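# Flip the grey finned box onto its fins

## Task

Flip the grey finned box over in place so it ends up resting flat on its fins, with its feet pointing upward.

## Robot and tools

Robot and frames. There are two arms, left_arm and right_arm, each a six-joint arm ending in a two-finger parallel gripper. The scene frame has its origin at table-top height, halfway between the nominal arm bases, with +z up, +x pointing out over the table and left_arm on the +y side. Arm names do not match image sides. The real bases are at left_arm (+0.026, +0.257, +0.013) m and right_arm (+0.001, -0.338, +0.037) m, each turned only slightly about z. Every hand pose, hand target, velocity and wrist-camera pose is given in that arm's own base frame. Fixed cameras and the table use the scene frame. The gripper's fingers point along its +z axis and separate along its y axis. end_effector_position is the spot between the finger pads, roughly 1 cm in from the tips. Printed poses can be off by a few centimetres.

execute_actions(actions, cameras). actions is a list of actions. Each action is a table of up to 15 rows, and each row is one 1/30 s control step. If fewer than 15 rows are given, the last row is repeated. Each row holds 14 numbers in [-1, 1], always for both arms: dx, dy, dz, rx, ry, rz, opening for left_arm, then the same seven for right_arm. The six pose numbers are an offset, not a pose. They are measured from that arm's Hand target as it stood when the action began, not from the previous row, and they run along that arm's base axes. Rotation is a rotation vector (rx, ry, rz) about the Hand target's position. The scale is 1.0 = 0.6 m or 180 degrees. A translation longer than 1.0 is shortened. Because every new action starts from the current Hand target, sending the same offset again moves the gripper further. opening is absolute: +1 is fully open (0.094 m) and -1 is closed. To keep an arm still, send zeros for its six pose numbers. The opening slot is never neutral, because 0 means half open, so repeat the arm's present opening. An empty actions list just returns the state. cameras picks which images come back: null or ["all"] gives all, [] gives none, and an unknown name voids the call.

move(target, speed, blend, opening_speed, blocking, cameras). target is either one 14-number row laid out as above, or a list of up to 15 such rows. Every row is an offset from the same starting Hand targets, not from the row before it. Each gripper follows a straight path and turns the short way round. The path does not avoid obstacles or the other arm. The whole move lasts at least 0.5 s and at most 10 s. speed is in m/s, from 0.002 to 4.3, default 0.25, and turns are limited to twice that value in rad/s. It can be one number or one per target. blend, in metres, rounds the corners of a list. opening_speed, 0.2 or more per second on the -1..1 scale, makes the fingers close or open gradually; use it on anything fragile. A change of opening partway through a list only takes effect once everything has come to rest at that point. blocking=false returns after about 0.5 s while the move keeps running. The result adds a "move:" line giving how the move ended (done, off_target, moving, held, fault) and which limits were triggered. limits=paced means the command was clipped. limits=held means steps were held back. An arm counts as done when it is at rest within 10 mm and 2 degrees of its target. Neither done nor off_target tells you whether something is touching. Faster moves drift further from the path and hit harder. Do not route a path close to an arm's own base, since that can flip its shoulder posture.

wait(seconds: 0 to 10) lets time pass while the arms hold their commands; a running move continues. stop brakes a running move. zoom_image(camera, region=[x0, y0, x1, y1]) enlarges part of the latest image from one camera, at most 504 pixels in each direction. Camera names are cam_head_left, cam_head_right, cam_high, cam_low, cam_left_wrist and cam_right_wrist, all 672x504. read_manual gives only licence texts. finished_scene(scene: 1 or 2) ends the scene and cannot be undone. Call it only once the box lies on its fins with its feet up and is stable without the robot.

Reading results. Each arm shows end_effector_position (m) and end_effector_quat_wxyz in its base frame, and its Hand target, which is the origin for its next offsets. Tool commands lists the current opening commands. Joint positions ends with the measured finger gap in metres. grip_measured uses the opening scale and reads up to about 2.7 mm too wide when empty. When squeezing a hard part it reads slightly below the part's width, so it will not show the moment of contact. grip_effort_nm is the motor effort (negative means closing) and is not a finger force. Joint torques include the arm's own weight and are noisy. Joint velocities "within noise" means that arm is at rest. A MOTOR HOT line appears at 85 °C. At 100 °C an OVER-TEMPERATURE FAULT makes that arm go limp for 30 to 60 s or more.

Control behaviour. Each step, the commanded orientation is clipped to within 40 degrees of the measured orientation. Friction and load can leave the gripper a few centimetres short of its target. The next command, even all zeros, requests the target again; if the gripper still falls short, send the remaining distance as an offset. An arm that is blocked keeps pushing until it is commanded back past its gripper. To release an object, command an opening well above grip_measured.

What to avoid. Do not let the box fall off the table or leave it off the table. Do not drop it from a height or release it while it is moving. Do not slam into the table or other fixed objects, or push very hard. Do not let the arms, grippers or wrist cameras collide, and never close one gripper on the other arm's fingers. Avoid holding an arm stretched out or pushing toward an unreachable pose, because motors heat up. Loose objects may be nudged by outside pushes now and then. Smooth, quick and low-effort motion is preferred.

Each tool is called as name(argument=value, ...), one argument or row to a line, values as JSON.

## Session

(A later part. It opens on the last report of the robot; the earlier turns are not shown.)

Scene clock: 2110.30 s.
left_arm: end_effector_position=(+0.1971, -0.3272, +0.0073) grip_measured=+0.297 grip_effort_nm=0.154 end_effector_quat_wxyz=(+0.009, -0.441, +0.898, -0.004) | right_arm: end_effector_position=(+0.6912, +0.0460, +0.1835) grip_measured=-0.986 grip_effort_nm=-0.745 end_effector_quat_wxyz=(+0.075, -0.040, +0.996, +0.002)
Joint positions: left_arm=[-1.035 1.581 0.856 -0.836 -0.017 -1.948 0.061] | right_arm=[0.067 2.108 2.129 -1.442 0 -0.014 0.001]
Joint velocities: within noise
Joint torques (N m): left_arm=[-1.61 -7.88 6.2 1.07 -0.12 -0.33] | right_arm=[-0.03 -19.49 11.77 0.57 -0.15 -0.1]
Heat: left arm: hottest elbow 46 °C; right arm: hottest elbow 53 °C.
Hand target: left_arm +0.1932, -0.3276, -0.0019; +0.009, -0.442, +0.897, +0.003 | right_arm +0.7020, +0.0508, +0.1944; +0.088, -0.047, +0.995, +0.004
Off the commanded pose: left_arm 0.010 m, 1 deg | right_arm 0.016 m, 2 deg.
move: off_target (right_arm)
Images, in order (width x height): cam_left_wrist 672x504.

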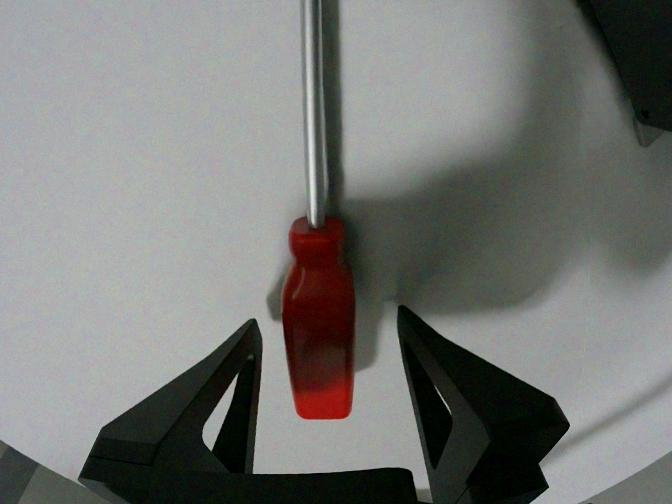

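move(
  target=[
    [0,0,-0.012,0,0,0,0.3,0,0,0,0,0,0,-1],
    [0,0,-0.012,0,0,0,-0.75,0,0,0,0,0,0,-1],
  ],
  speed=0.1,
  opening_speed=1.0,
  cameras=["cam_left_wrist"],
)

Scene clock: 2118.27 s.
left_arm: end_effector_position=(+0.1973, -0.3280, +0.0010) grip_measured=-0.412 grip_effort_nm=-1.009 end_effector_quat_wxyz=(+0.009, -0.441, +0.898, -0.006) | right_arm: end_effector_position=(+0.6912, +0.0460, +0.1835) grip_measured=-0.986 grip_effort_nm=-0.740 end_effector_quat_wxyz=(+0.075, -0.040, +0.996, +0.002)
Joint positions: left_arm=[-1.036 1.594 0.85 -0.814 -0.017 -1.949 0.028] | right_arm=[0.067 2.108 2.129 -1.442 0 -0.014 0.001]
Joint velocities: within noise
Joint torques (N m): left_arm=[-1.38 -7.94 6 0.99 -0.12 -0.33] | right_arm=[0.26 -19.72 11.85 0.65 -0.14 -0.12]
Heat: left arm: hottest elbow 45 °C; right arm: hottest elbow 53 °C.
Hand target: left_arm +0.1931, -0.3276, -0.0091; +0.009, -0.442, +0.897, +0.003 | right_arm +0.7020, +0.0508, +0.1944; +0.088, -0.047, +0.995, +0.004
Off the commanded pose: left_arm 0.011 m, 1 deg | right_arm 0.016 m, 2 deg.
move: off_target (left_arm, right_arm); target 2's new opening was sent with left_arm's hand 0.011 m and 1 deg from that target
Images, in order (width x height): cam_left_wrist 672x504.

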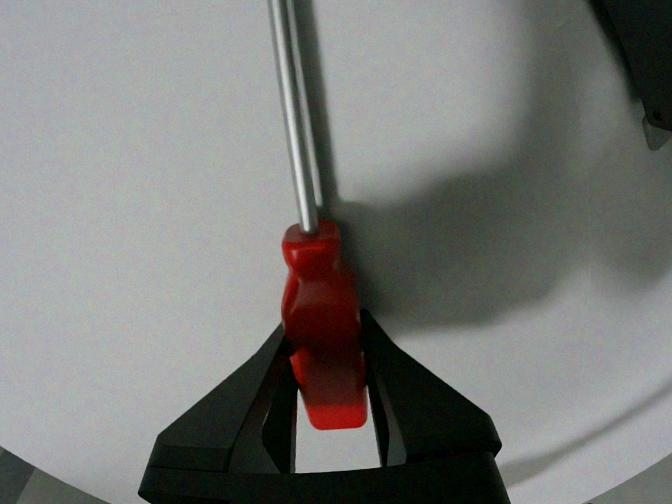

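move(
  target=[
    [0,0,0.1,0,0,0,-0.75,0,0,0,0,0,0,-1],
    [-0.047,0.063,0.1,0,0,-0.3,-0.75,0,0,0,0,0,0,-1],
  ],
  speed=0.25,
  cameras=["cam_left_wrist","cam_head_left"],
)

Scene clock: 2135.70 s.
left_arm: end_effector_position=(+0.1663, -0.2859, +0.0457) grip_measured=-0.410 grip_effort_nm=-1.009 end_effector_quat_wxyz=(+0.005, +0.003, +1.000, +0.011) | right_arm: end_effector_position=(+0.6912, +0.0460, +0.1835) grip_measured=-0.986 grip_effort_nm=-0.740 end_effector_quat_wxyz=(+0.075, -0.040, +0.996, +0.002)
Joint positions: left_arm=[-1.052 1.397 0.778 -0.966 -0.019 -1.046 0.028] | right_arm=[0.067 2.108 2.129 -1.442 0 -0.014 0.001]
Joint velocities: within noise
Joint torques (N m): left_arm=[-1.49 -9 6.75 0.98 0.09 -0.05] | right_arm=[-0.44 -19.72 11.79 0.5 -0.14 -0.11]
Heat: left arm: hottest elbow 44 °C; right arm: hottest elbow 54 °C.
Hand target: left_arm +0.1650, -0.2899, +0.0510; +0.010, +0.013, +1.000, -0.002 | right_arm +0.7020, +0.0508, +0.1944; +0.088, -0.047, +0.995, +0.004
Off the commanded pose: left_arm 0.007 m, 2 deg | right_arm 0.016 m, 2 deg.
move: off_target (right_arm)
Images, in order (width x height): cam_head_left 672x504, cam_left_wrist 672x504.

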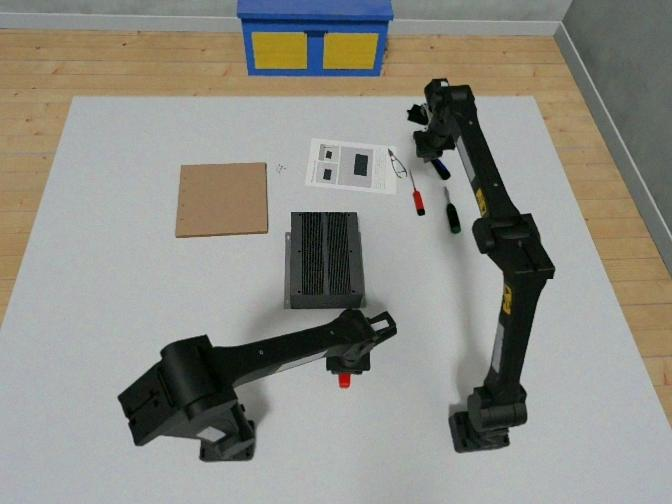

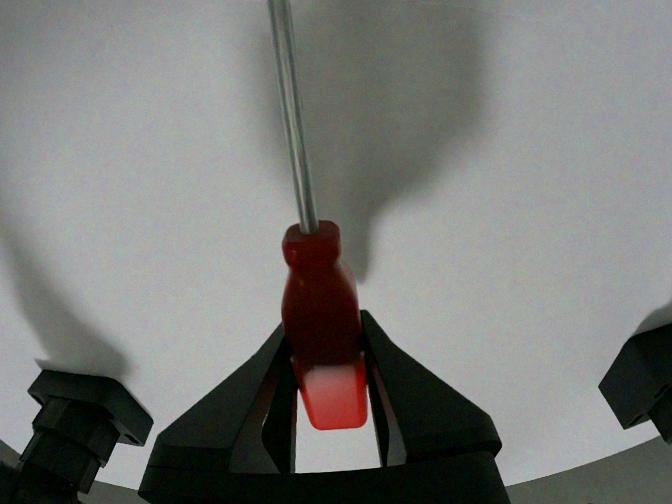

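zoom_image(
  camera="cam_head_left",
  region=[270, 280, 410, 400],
)

Scaled by 3.600.

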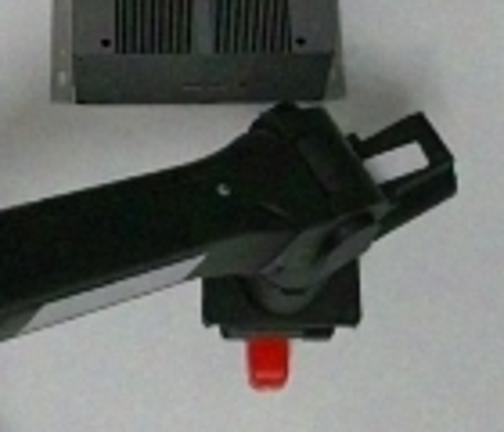

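move(
  target=[
    [0,0,-0.078,0,0,0,-0.75,0,0,0,0,0,0,-1],
    [0.033,0.003,-0.078,0,0,0,-0.75,0,0,0,0,0,0,-1],
  ],
  speed=0.12,
  cameras=["cam_left_wrist","cam_head_left"],
)

zoom_image(
  camera="cam_head_left",
  region=[270, 280, 410, 400],
)

Scene clock: 2152.37 s.
left_arm: end_effector_position=(+0.1780, -0.2813, +0.0055) grip_measured=-0.410 grip_effort_nm=-1.013 end_effector_quat_wxyz=(+0.009, +0.011, +1.000, +0.002) | right_arm: end_effector_position=(+0.6912, +0.0460, +0.1835) grip_measured=-0.986 grip_effort_nm=-0.740 end_effector_quat_wxyz=(+0.075, -0.040, +0.996, +0.002)
Joint positions: left_arm=[-1.014 1.473 0.722 -0.815 -0.017 -0.993 0.028] | right_arm=[0.067 2.108 2.129 -1.442 0 -0.014 0.001]
Joint velocities: within noise
Joint torques (N m): left_arm=[-0.26 -6.3 7.73 1.03 0.06 -0.05] | right_arm=[-0.56 -19.43 11.86 0.28 -0.11 -0.09]
Heat: left arm: hottest elbow 44 °C; right arm: hottest elbow 54 °C.
Hand target: left_arm +0.1847, -0.2880, +0.0041; +0.010, +0.014, +1.000, -0.001 | right_arm +0.7020, +0.0508, +0.1944; +0.088, -0.047, +0.995, +0.004
Off the commanded pose: left_arm 0.010 m, 1 deg | right_arm 0.016 m, 2 deg.
move: off_target (right_arm)
Images, in order (width x height): cam_head_left 672x504, cam_left_wrist 672x504.

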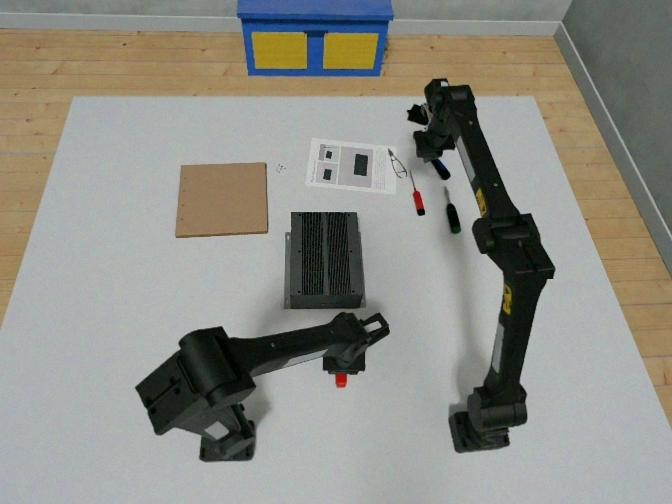

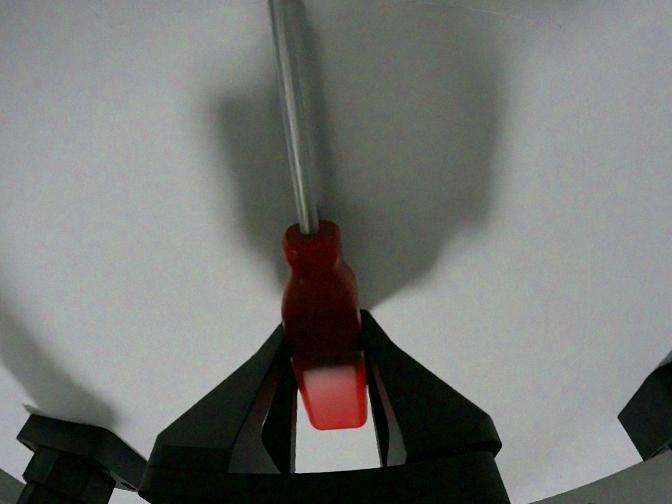

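Scaled by 3.600.

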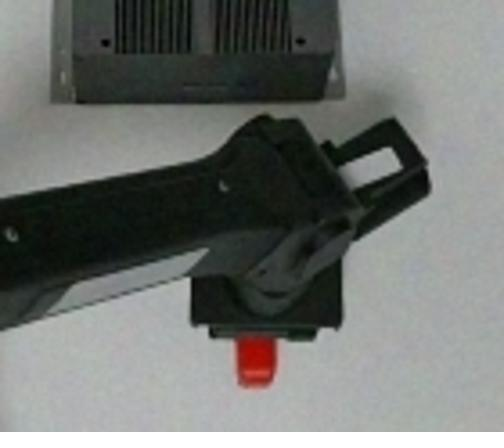

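move(
  target=[0.05,0.004,0,0,0,0,-0.75,0,0,0,0,0,0,-1],
  speed=0.06,
  cameras=["cam_left_wrist","cam_head_left"],
)

zoom_image(
  camera="cam_head_left",
  region=[270, 280, 410, 400],
)

Scene clock: 2162.57 s.
left_arm: end_effector_position=(+0.2025, -0.2736, +0.0017) grip_measured=-0.410 grip_effort_nm=-1.009 end_effector_quat_wxyz=(+0.006, +0.011, +1.000, +0.006) | right_arm: end_effector_position=(+0.6912, +0.0460, +0.1835) grip_measured=-0.986 grip_effort_nm=-0.745 end_effector_quat_wxyz=(+0.075, -0.040, +0.996, +0.002)
Joint positions: left_arm=[-0.941 1.504 0.744 -0.814 -0.016 -0.918 0.028] | right_arm=[0.067 2.108 2.129 -1.442 0 -0.014 0.001]
Joint velocities: within noise
Joint torques (N m): left_arm=[-0.09 -6.71 9.09 0.8 0.05 -0.06] | right_arm=[-0.5 -19.84 11.78 0.47 -0.08 -0.1]
Heat: left arm: hottest elbow 44 °C; right arm: hottest elbow 54 °C.
Hand target: left_arm +0.2147, -0.2856, +0.0040; +0.010, +0.014, +1.000, -0.001 | right_arm +0.7020, +0.0508, +0.1944; +0.088, -0.047, +0.995, +0.004
Off the commanded pose: left_arm 0.017 m, 1 deg | right_arm 0.016 m, 2 deg.
move: off_target (left_arm, right_arm)
Images, in order (width x height): cam_head_left 672x504, cam_left_wrist 672x504.

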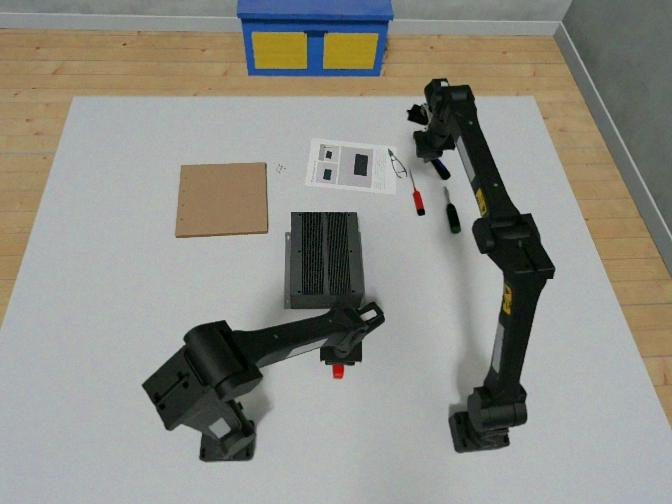

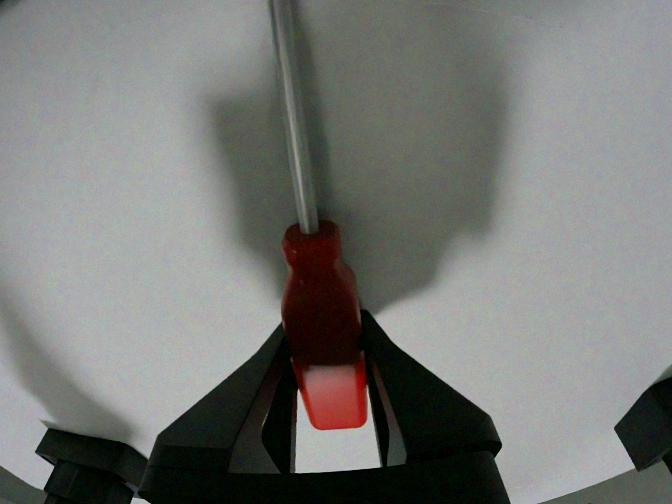

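Scaled by 3.600.

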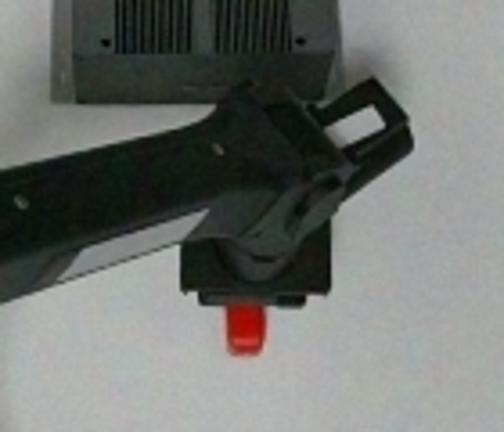

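move(
  target=[0.05,0.0,0.002,0,0,0,-0.75,0,0,0,0,0,0,-1],
  speed=0.06,
  cameras=["cam_head_left"],
)

zoom_image(
  camera="cam_head_left",
  region=[270, 280, 410, 400],
)

Scene clock: 2168.03 s.
left_arm: end_effector_position=(+0.2324, -0.2753, +0.0018) grip_measured=-0.410 grip_effort_nm=-1.013 end_effector_quat_wxyz=(+0.008, +0.009, +1.000, +0.003) | right_arm: end_effector_position=(+0.6912, +0.0460, +0.1835) grip_measured=-0.986 grip_effort_nm=-0.745 end_effector_quat_wxyz=(+0.075, -0.040, +0.996, +0.002)
Joint positions: left_arm=[-0.876 1.546 0.794 -0.814 -0.016 -0.858 0.028] | right_arm=[0.067 2.108 2.129 -1.442 0 -0.014 0.001]
Joint velocities: within noise
Joint torques (N m): left_arm=[-0.09 -7.3 9.37 0.36 0.07 0] | right_arm=[-0.09 -19.96 11.89 0.55 -0.12 -0.11]
Heat: left arm: hottest elbow 44 °C; right arm: hottest elbow 54 °C.
Hand target: left_arm +0.2447, -0.2856, +0.0053; +0.010, +0.014, +1.000, -0.001 | right_arm +0.7020, +0.0508, +0.1944; +0.088, -0.047, +0.995, +0.004
Off the commanded pose: left_arm 0.016 m, 1 deg | right_arm 0.016 m, 2 deg.
move: off_target (left_arm, right_arm)
Images, in order (width x height): cam_head_left 672x504.

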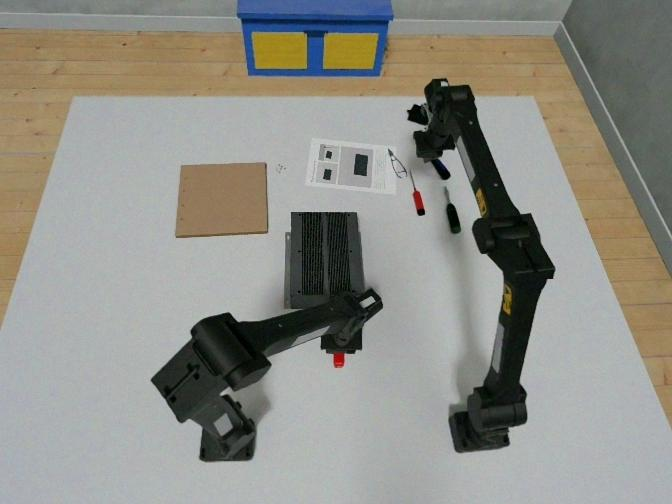

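Scaled by 3.600.

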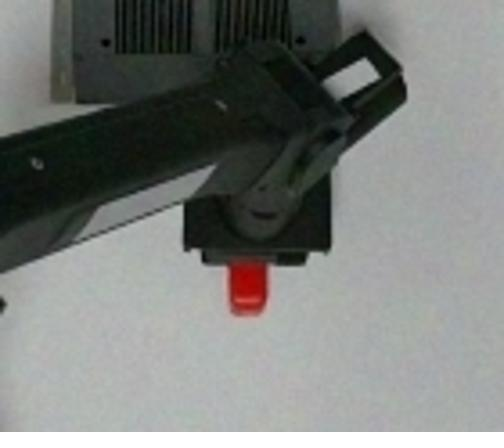

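move(
  target=[0.0,0.0,0.08,0,0,0,-0.75,0,0,0,0,0,0,-1],
  speed=0.08,
  cameras=["cam_head_left","cam_low"],
)

zoom_image(
  camera="cam_low",
  region=[230, 220, 430, 320],
)

Scene clock: 2176.93 s.
left_arm: end_effector_position=(+0.2229, -0.2662, +0.0255) grip_measured=-0.412 grip_effort_nm=-1.009 end_effector_quat_wxyz=(-0.019, +0.015, +0.999, +0.028) | right_arm: end_effector_position=(+0.6912, +0.0460, +0.1835) grip_measured=-0.986 grip_effort_nm=-0.750 end_effector_quat_wxyz=(+0.075, -0.040, +0.996, +0.002)
Joint positions: left_arm=[-0.876 1.51 0.831 -0.96 -0.008 -0.846 0.028] | right_arm=[0.067 2.108 2.129 -1.442 0 -0.014 0.001]
Joint velocities: within noise
Joint torques (N m): left_arm=[-0.03 -11.75 10.97 0.32 -0.24 -0.14] | right_arm=[-0.67 -19.25 11.67 0.58 -0.16 -0.13]
Heat: left arm: hottest elbow 45 °C; right arm: hottest elbow 54 °C.
Hand target: left_arm +0.2447, -0.2856, +0.0534; +0.010, +0.014, +1.000, -0.001 | right_arm +0.7020, +0.0508, +0.1944; +0.088, -0.047, +0.995, +0.004
Off the commanded pose: left_arm 0.040 m, 5 deg | right_arm 0.016 m, 2 deg.
move: off_target (left_arm, right_arm)
Images, in order (width x height): cam_head_left 672x504, cam_low 672x504.

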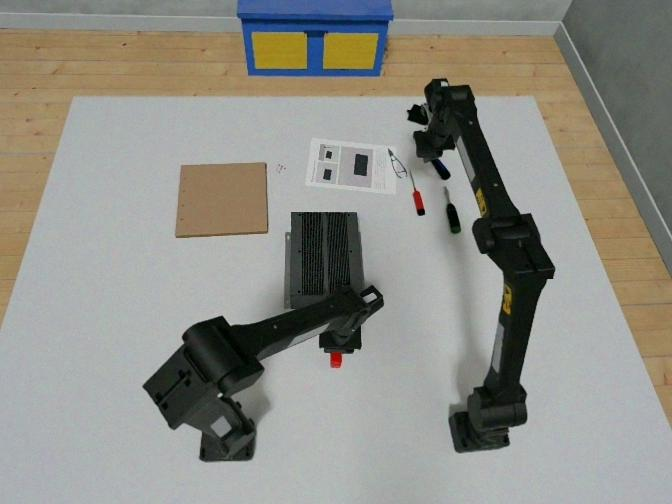

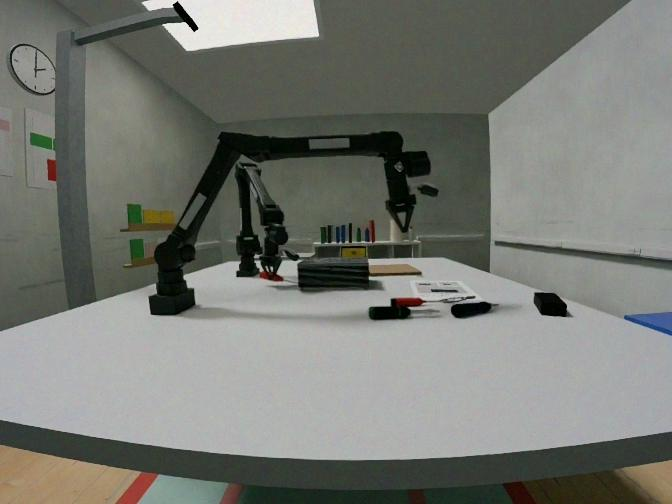

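Scaled by 2.520.

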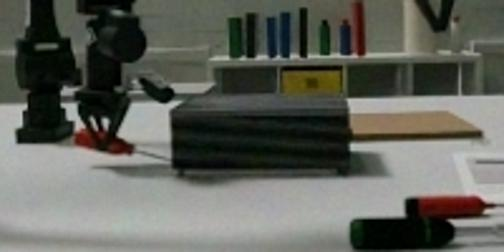

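move(
  target=[0.02,0.0,0.06,0,0,0,-0.85,0,0,0,0,0,0,-1],
  speed=0.08,
  cameras=["cam_head_left","cam_low","cam_left_wrist"],
)

zoom_image(
  camera="cam_low",
  region=[230, 220, 430, 320],
)

Scene clock: 2182.53 s.
left_arm: end_effector_position=(+0.2295, -0.2661, +0.0561) grip_measured=-0.412 grip_effort_nm=-1.009 end_effector_quat_wxyz=(-0.028, +0.018, +0.999, +0.033) | right_arm: end_effector_position=(+0.6912, +0.0460, +0.1835) grip_measured=-0.986 grip_effort_nm=-0.740 end_effector_quat_wxyz=(+0.075, -0.040, +0.996, +0.002)
Joint positions: left_arm=[-0.859 1.478 0.893 -1.073 -0.001 -0.823 0.028] | right_arm=[0.067 2.108 2.129 -1.442 0 -0.014 0.001]
Joint velocities: within noise
Joint torques (N m): left_arm=[0.5 -11.99 12.01 0.4 -0.49 -0.15] | right_arm=[-0.15 -19.78 11.69 0.39 -0.15 -0.11]
Heat: left arm: hottest elbow 45 °C; right arm: hottest elbow 54 °C.
Hand target: left_arm +0.2568, -0.2856, +0.0893; +0.010, +0.013, +1.000, -0.002 | right_arm +0.7020, +0.0508, +0.1944; +0.088, -0.047, +0.995, +0.004
Off the commanded pose: left_arm 0.047 m, 6 deg | right_arm 0.016 m, 2 deg.
move: off_target (left_arm, right_arm)
Images, in order (width x height): cam_head_left 672x504, cam_low 672x504, cam_left_wrist 672x504.

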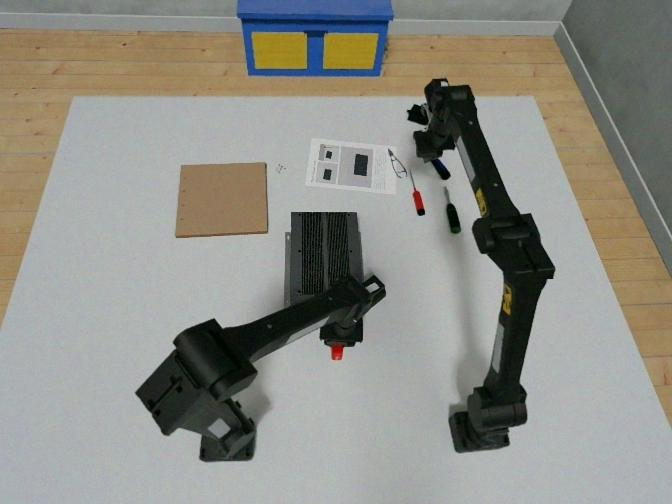

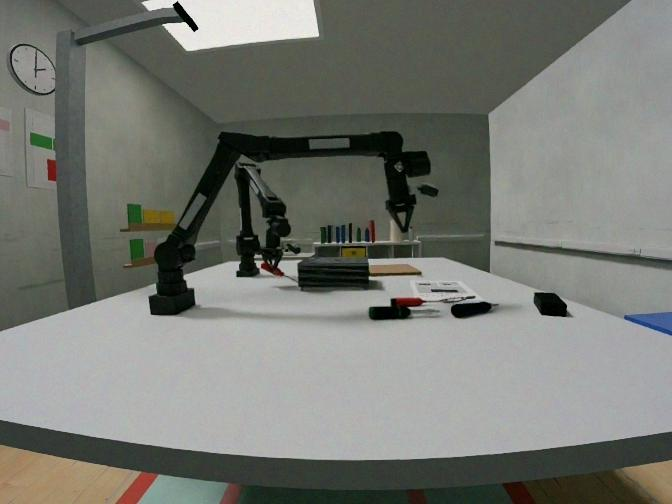

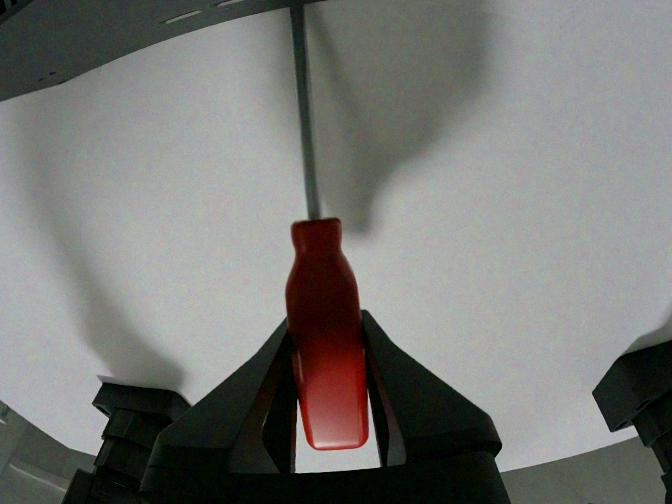

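Scaled by 2.520.

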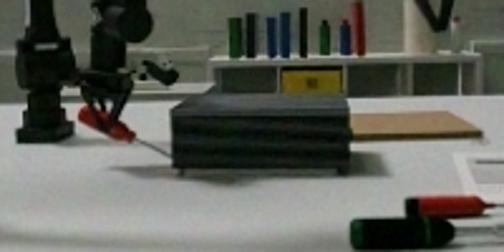

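zoom_image(
  camera="cam_low",
  region=[280, 245, 390, 300],
)

zoom_image(
  camera="cam_head_left",
  region=[270, 200, 390, 330],
)

Scaled by 4.582.

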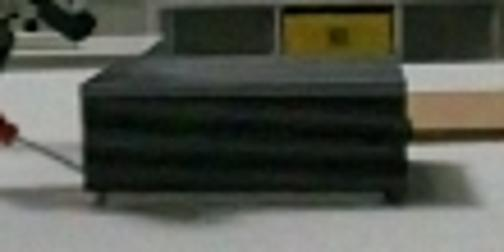

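Scaled by 3.877.

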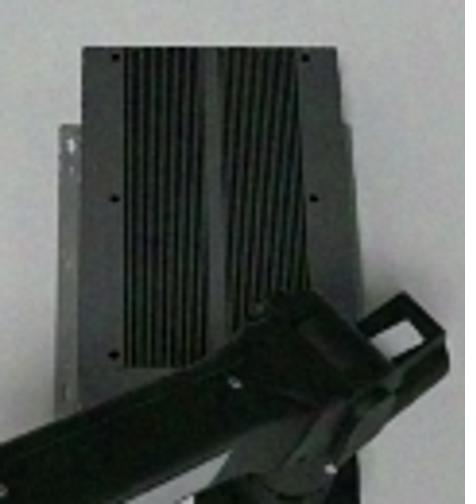

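zoom_image(
  camera="cam_left_wrist",
  region=[180, 0, 430, 240],
)

Scaled by 2.016 from the camera's 672x504 image, which has a finer 960x720 frame.

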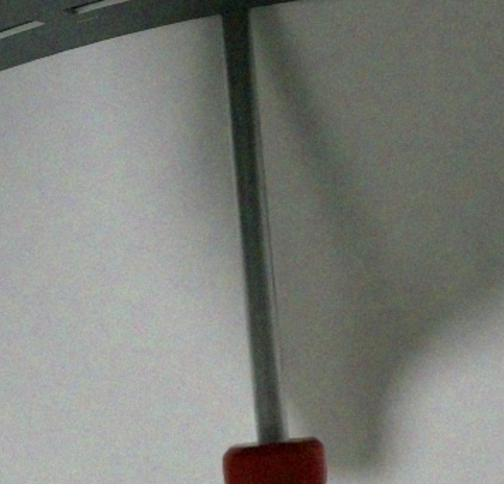

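move(
  target=[
    [-0.08,0.0,-0.04,0,0,0,-0.85,0,0,0,0,0,0,-1],
    [-0.08,0.0,-0.11,0,-0.122,0,-0.85,0,0,0,0,0,0,-1],
  ],
  speed=0.15,
  cameras=["cam_head_left","cam_low","cam_left_wrist"],
)

zoom_image(
  camera="cam_low",
  region=[230, 220, 430, 320],
)

Scene clock: 2248.77 s.
left_arm: end_effector_position=(+0.1990, -0.2771, +0.0158) grip_measured=-0.412 grip_effort_nm=-1.009 end_effector_quat_wxyz=(+0.180, +0.028, +0.983, +0.016) | right_arm: end_effector_position=(+0.6912, +0.0460, +0.1835) grip_measured=-0.986 grip_effort_nm=-0.740 end_effector_quat_wxyz=(+0.075, -0.040, +0.996, +0.002)
Joint positions: left_arm=[-1.115 1.403 0.642 -0.665 -0.334 -1.033 0.028] | right_arm=[0.067 2.108 2.129 -1.442 0 -0.014 0.001]
Joint velocities: within noise
Joint torques (N m): left_arm=[-0.62 -7.53 7.21 2 -1.18 -0.39] | right_arm=[-0.32 -19.43 11.78 0.47 -0.1 -0.1]
Heat: left arm: hottest elbow 52 °C; right arm: hottest elbow 55 °C.
Hand target: left_arm +0.2088, -0.2856, +0.0234; +0.200, +0.014, +0.980, +0.001 | right_arm +0.7020, +0.0508, +0.1944; +0.088, -0.047, +0.995, +0.004
Off the commanded pose: left_arm 0.015 m, 3 deg | right_arm 0.016 m, 2 deg.
move: off_target (left_arm, right_arm)
Images, in order (width x height): cam_head_left 672x504, cam_low 672x504, cam_left_wrist 672x504.

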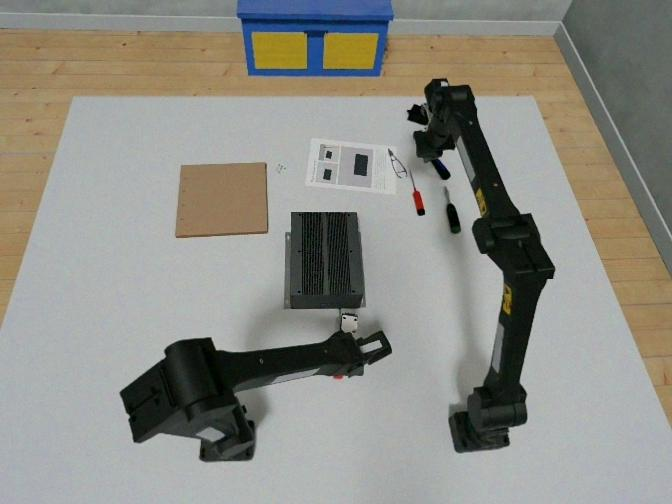

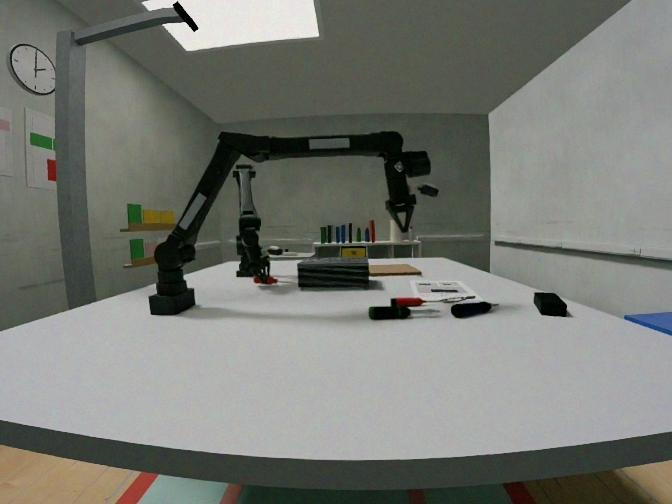

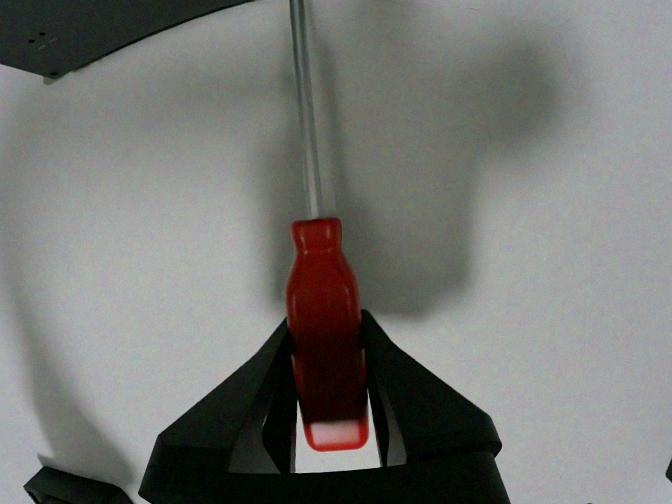

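Scaled by 2.520.

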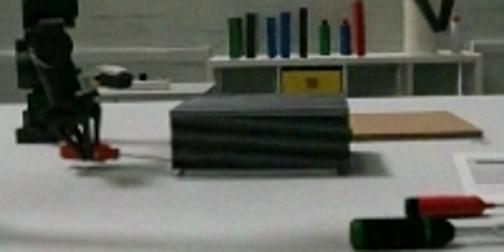

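move(
  target=[
    [0.0,0.0,-0.021,0,0,0,-0.85,0,0,0,0,0,0,-1],
    [0.115,0.0,-0.021,0,0,0,-0.85,0,0,0,0,0,0,-1],
  ],
  speed=0.08,
  cameras=["cam_head_left","cam_left_wrist"],
)

zoom_image(
  camera="cam_left_wrist",
  region=[180, 0, 430, 240],
)

Scene clock: 2255.93 s.
left_arm: end_effector_position=(+0.2512, -0.2701, +0.0060) grip_measured=-0.412 grip_effort_nm=-1.009 end_effector_quat_wxyz=(+0.179, +0.019, +0.984, +0.012) | right_arm: end_effector_position=(+0.6912, +0.0460, +0.1835) grip_measured=-0.986 grip_effort_nm=-0.745 end_effector_quat_wxyz=(+0.075, -0.040, +0.996, +0.002)
Joint positions: left_arm=[-0.962 1.468 0.672 -0.576 -0.303 -0.893 0.028] | right_arm=[0.067 2.108 2.129 -1.442 0 -0.014 0.001]
Joint velocities: within noise
Joint torques (N m): left_arm=[1.26 -5.3 9.95 2.48 -0.93 0.07] | right_arm=[-0.26 -19.25 11.66 0.51 -0.17 -0.09]
Heat: left arm: hottest elbow 51 °C; right arm: hottest elbow 55 °C.
Hand target: left_arm +0.2777, -0.2855, +0.0107; +0.200, +0.014, +0.980, +0.001 | right_arm +0.7020, +0.0508, +0.1944; +0.088, -0.047, +0.995, +0.004
Off the commanded pose: left_arm 0.031 m, 3 deg | right_arm 0.016 m, 2 deg.
move: off_target (left_arm, right_arm)
Images, in order (width x height): cam_head_left 672x504, cam_left_wrist 672x504.

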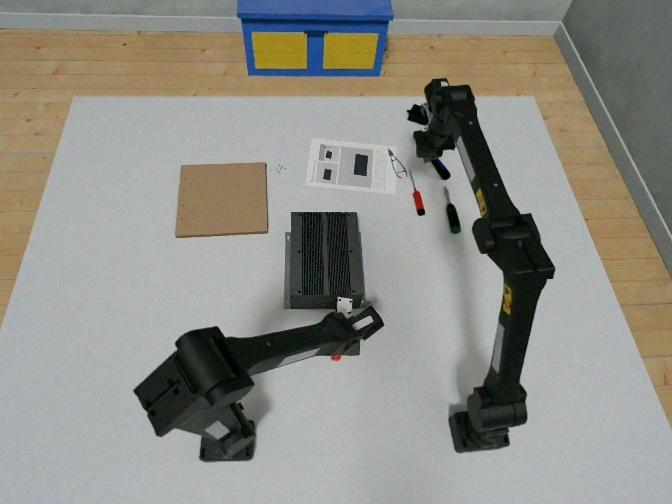

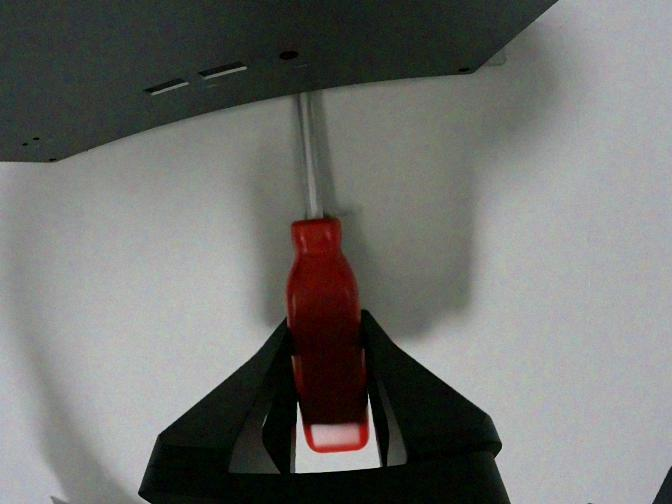

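Scaled by 2.016 from the camera's 672x504 image, which has a finer 960x720 frame.

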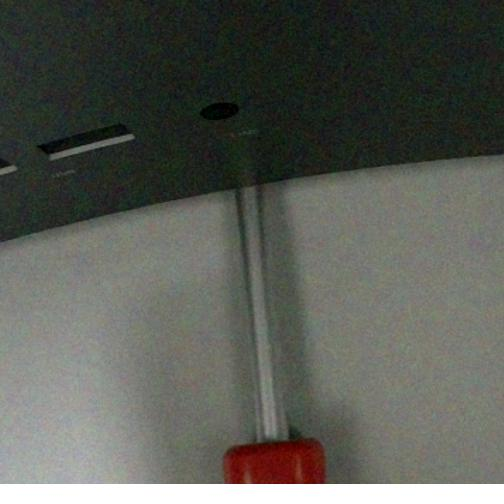

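move(
  target=[0.05,0.0,0.0,0,0,0,-0.85,0,0,0,0,0,0,-1],
  speed=0.08,
  cameras=["cam_head_left","cam_left_wrist"],
)

zoom_image(
  camera="cam_left_wrist",
  region=[180, 0, 430, 240],
)

Scene clock: 2262.07 s.
left_arm: end_effector_position=(+0.2736, -0.2704, +0.0061) grip_measured=-0.412 grip_effort_nm=-1.013 end_effector_quat_wxyz=(+0.175, +0.026, +0.984, +0.013) | right_arm: end_effector_position=(+0.6912, +0.0460, +0.1835) grip_measured=-0.986 grip_effort_nm=-0.745 end_effector_quat_wxyz=(+0.075, -0.040, +0.996, +0.002)
Joint positions: left_arm=[-0.907 1.5 0.71 -0.571 -0.287 -0.824 0.028] | right_arm=[0.067 2.108 2.129 -1.442 0 -0.014 0.001]
Joint velocities: within noise
Joint torques (N m): left_arm=[2.43 -5.6 10.5 2.82 -0.9 -0.01] | right_arm=[-0.44 -19.43 11.55 0.43 -0.14 -0.12]
Heat: left arm: hottest elbow 51 °C; right arm: hottest elbow 55 °C.
Hand target: left_arm +0.3077, -0.2856, +0.0107; +0.200, +0.014, +0.980, +0.001 | right_arm +0.7020, +0.0508, +0.1944; +0.088, -0.047, +0.995, +0.004
Off the commanded pose: left_arm 0.038 m, 4 deg | right_arm 0.016 m, 2 deg.
move: off_target (left_arm, right_arm)
Images, in order (width x height): cam_head_left 672x504, cam_left_wrist 672x504.

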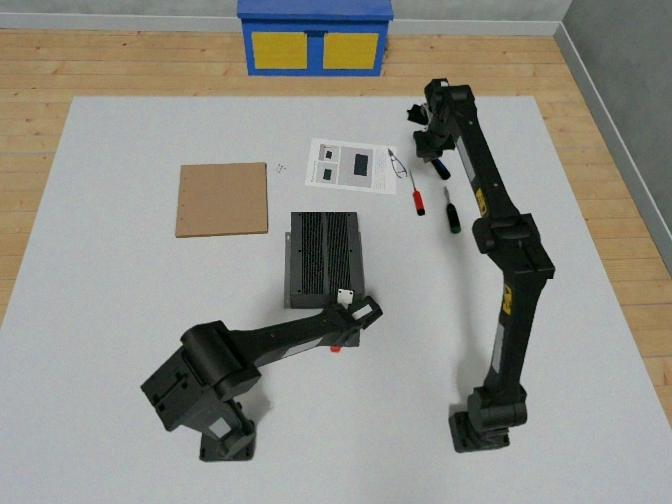

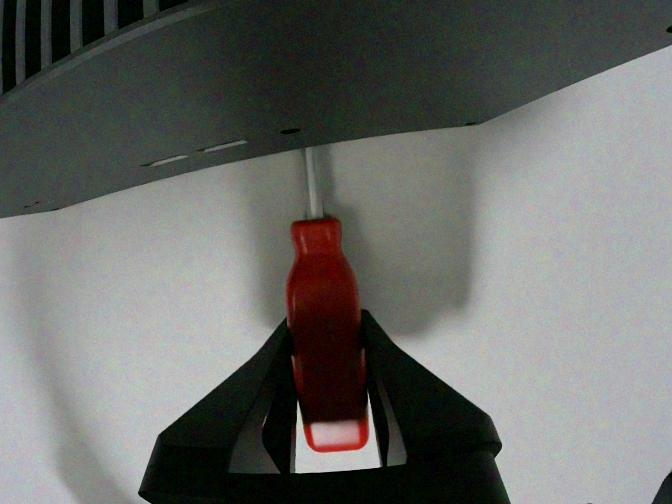

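Scaled by 2.016 from the camera's 672x504 image, which has a finer 960x720 frame.

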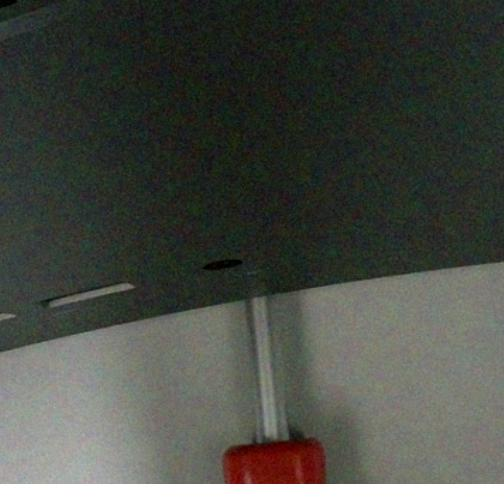

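move(
  target=[0.0,0.0,0.1,0,0.1,0,-0.9,0,0,0,0,0,0,-1],
  speed=0.08,
  cameras=["cam_head_left","cam_left_wrist","cam_low"],
)

zoom_image(
  camera="cam_low",
  region=[280, 245, 390, 300],
)

Scene clock: 2272.97 s.
left_arm: end_effector_position=(+0.2782, -0.2696, +0.0459) grip_measured=-0.412 grip_effort_nm=-1.013 end_effector_quat_wxyz=(+0.018, +0.023, +0.999, +0.019) | right_arm: end_effector_position=(+0.6912, +0.0460, +0.1835) grip_measured=-0.986 grip_effort_nm=-0.745 end_effector_quat_wxyz=(+0.075, -0.040, +0.996, +0.002)
Joint positions: left_arm=[-0.792 1.529 0.922 -0.964 -0.052 -0.745 0.028] | right_arm=[0.067 2.108 2.129 -1.442 0 -0.014 0.001]
Joint velocities: within noise
Joint torques (N m): left_arm=[0.85 -10.23 12.64 0.32 -0.38 -0.16] | right_arm=[-0.32 -19.14 11.86 0.58 -0.17 -0.12]
Heat: left arm: hottest elbow 51 °C; right arm: hottest elbow 55 °C.
Hand target: left_arm +0.3078, -0.2857, +0.0708; +0.045, +0.014, +0.999, -0.001 | right_arm +0.7020, +0.0508, +0.1944; +0.088, -0.047, +0.995, +0.004
Off the commanded pose: left_arm 0.042 m, 4 deg | right_arm 0.016 m, 2 deg.
move: off_target (left_arm, right_arm)
Images, in order (width x height): cam_head_left 672x504, cam_low 672x504, cam_left_wrist 672x504.

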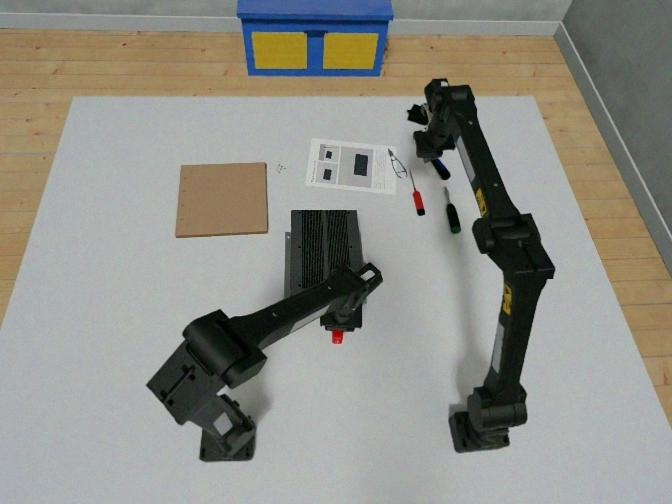

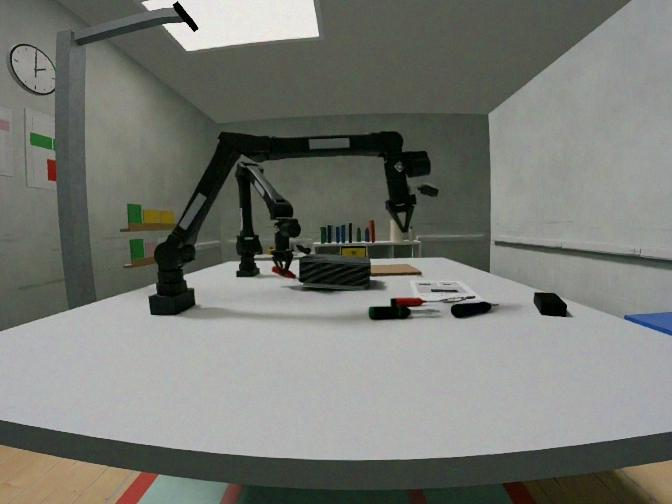

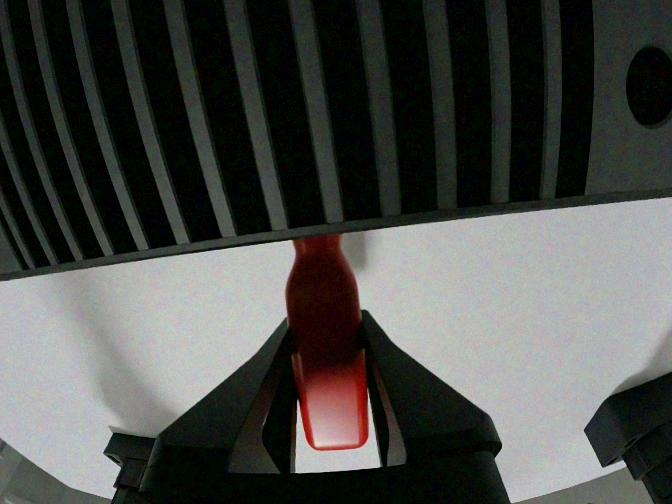

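Scaled by 4.582.

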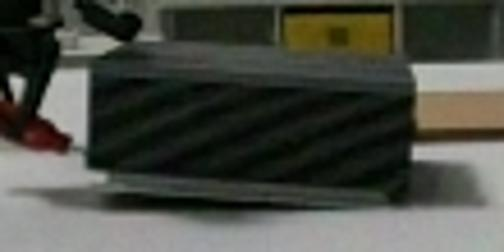

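move(
  target=[0.0,0.0,0.02,0.0,0,0,-0.9,-0.52,0.1,-0.2,0.393,-0.018,-0.113,-0.5],
  speed=0.3,
  cameras=["cam_head_left","cam_right_wrist","cam_low"],
)

Scene clock: 2360.30 s.
left_arm: end_effector_position=(+0.2750, -0.2676, +0.0495) grip_measured=-0.412 grip_effort_nm=-1.013 end_effector_quat_wxyz=(+0.007, +0.026, +0.999, +0.026) | right_arm: end_effector_position=(+0.3859, +0.1160, +0.0697) grip_measured=-0.502 grip_effort_nm=0.071 end_effector_quat_wxyz=(+0.112, +0.175, +0.802, +0.560)
Joint positions: left_arm=[-0.791 1.529 0.933 -1 -0.046 -0.741 0.028] | right_arm=[-0.103 1.528 0.514 0.132 -1.104 0.762 0.023]
Joint velocities: within noise
Joint torques (N m): left_arm=[0.85 -11.81 12.94 0.29 -0.6 -0.23] | right_arm=[-1.14 -8.59 4.86 1.92 -0.37 -0.03]
Heat: left arm: hottest elbow 54 °C; right arm: hottest elbow 55 °C.
Hand target: left_arm +0.3078, -0.2855, +0.0828; +0.045, +0.014, +0.999, -0.001 | right_arm +0.3899, +0.1109, +0.0744; +0.124, +0.177, +0.800, +0.560
Off the commanded pose: left_arm 0.050 m, 5 deg | right_arm 0.008 m, 1 deg.
move: off_target (left_arm)
Images, in order (width x height): cam_head_left 672x504, cam_low 672x504, cam_right_wrist 672x504.

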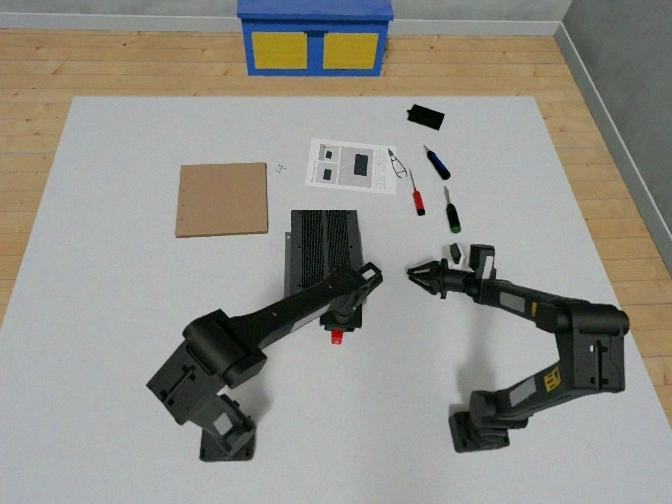

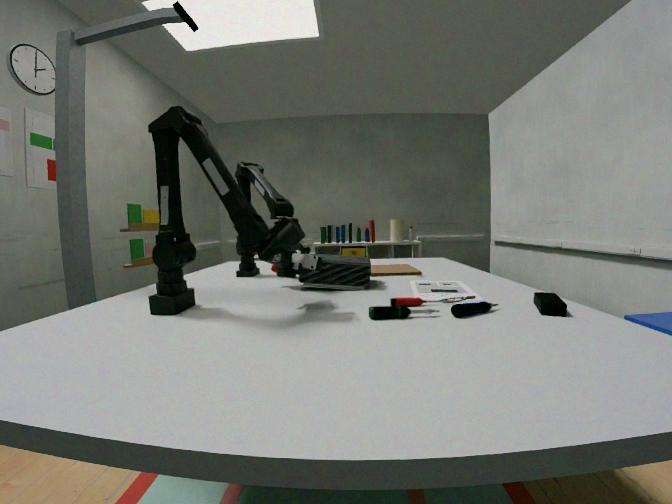

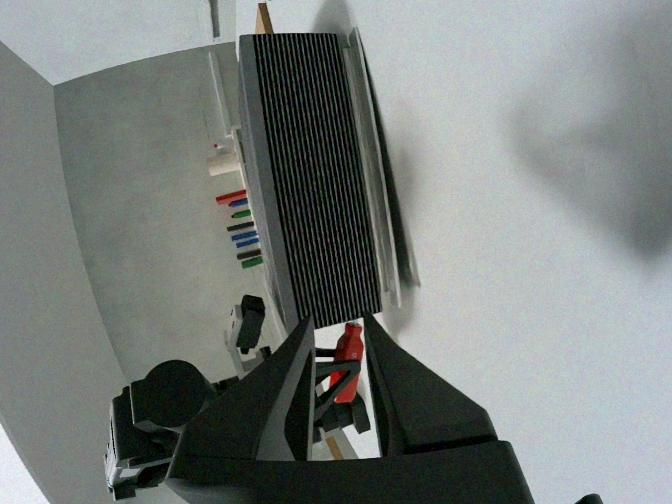

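move(
  target=[0.0,0.0,0.0,0.0,0,0,-0.9,0.0,0.01,-0.13,0,0,0,-0.5],
  speed=0.2,
  cameras=["cam_right_wrist","cam_low"],
)

zoom_image(
  camera="cam_low",
  region=[240, 235, 400, 305],
)

Scene clock: 2382.13 s.
left_arm: end_effector_position=(+0.2750, -0.2676, +0.0495) grip_measured=-0.412 grip_effort_nm=-1.009 end_effector_quat_wxyz=(+0.007, +0.026, +0.999, +0.026) | right_arm: end_effector_position=(+0.3906, +0.1145, -0.0006) grip_measured=-0.502 grip_effort_nm=0.071 end_effector_quat_wxyz=(+0.126, +0.176, +0.800, +0.560)
Joint positions: left_arm=[-0.791 1.529 0.933 -1 -0.046 -0.741 0.028] | right_arm=[-0.103 1.805 0.492 0.479 -1.092 0.792 0.023]
Joint velocities: within noise
Joint torques (N m): left_arm=[0.91 -11.81 13.01 0.31 -0.61 -0.23] | right_arm=[-0.09 -8.29 2.91 2.17 -0.39 0]
Heat: left arm: hottest elbow 54 °C; right arm: hottest elbow 50 °C.
Hand target: left_arm +0.3078, -0.2855, +0.0828; +0.045, +0.014, +0.999, -0.001 | right_arm +0.3900, +0.1168, -0.0037; +0.124, +0.178, +0.800, +0.560
Off the commanded pose: left_arm 0.050 m, 6 deg | right_arm 0.004 m, 0 deg.
move: off_target (left_arm)
Images, in order (width x height): cam_low 672x504, cam_right_wrist 672x504.

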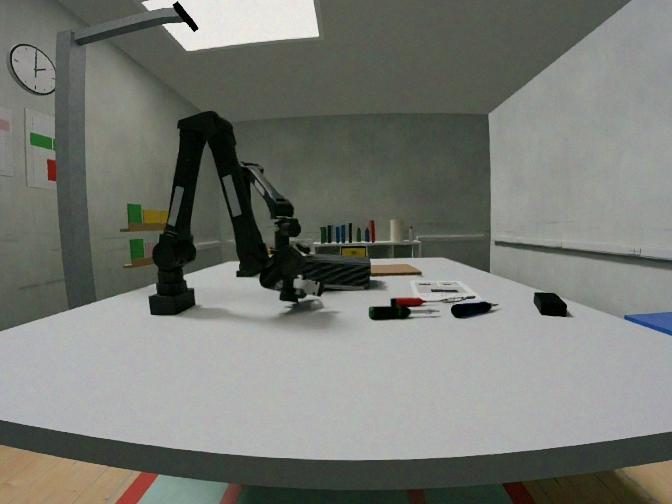

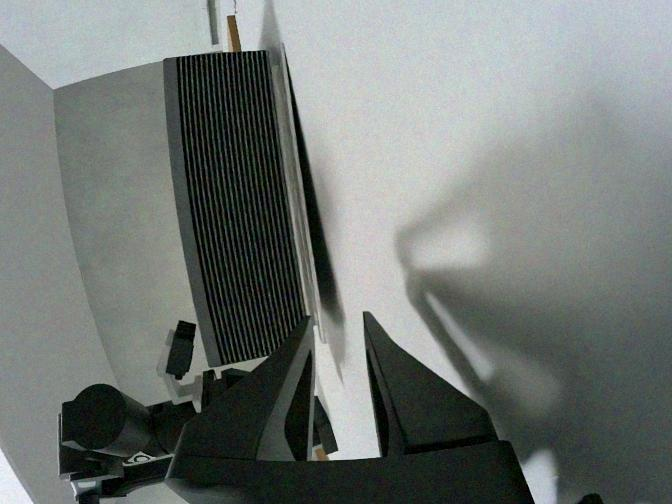

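Scaled by 3.150.

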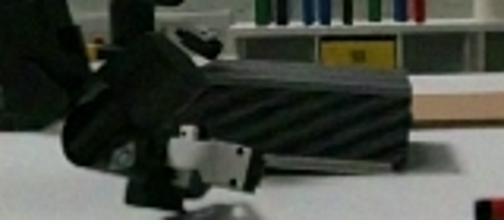

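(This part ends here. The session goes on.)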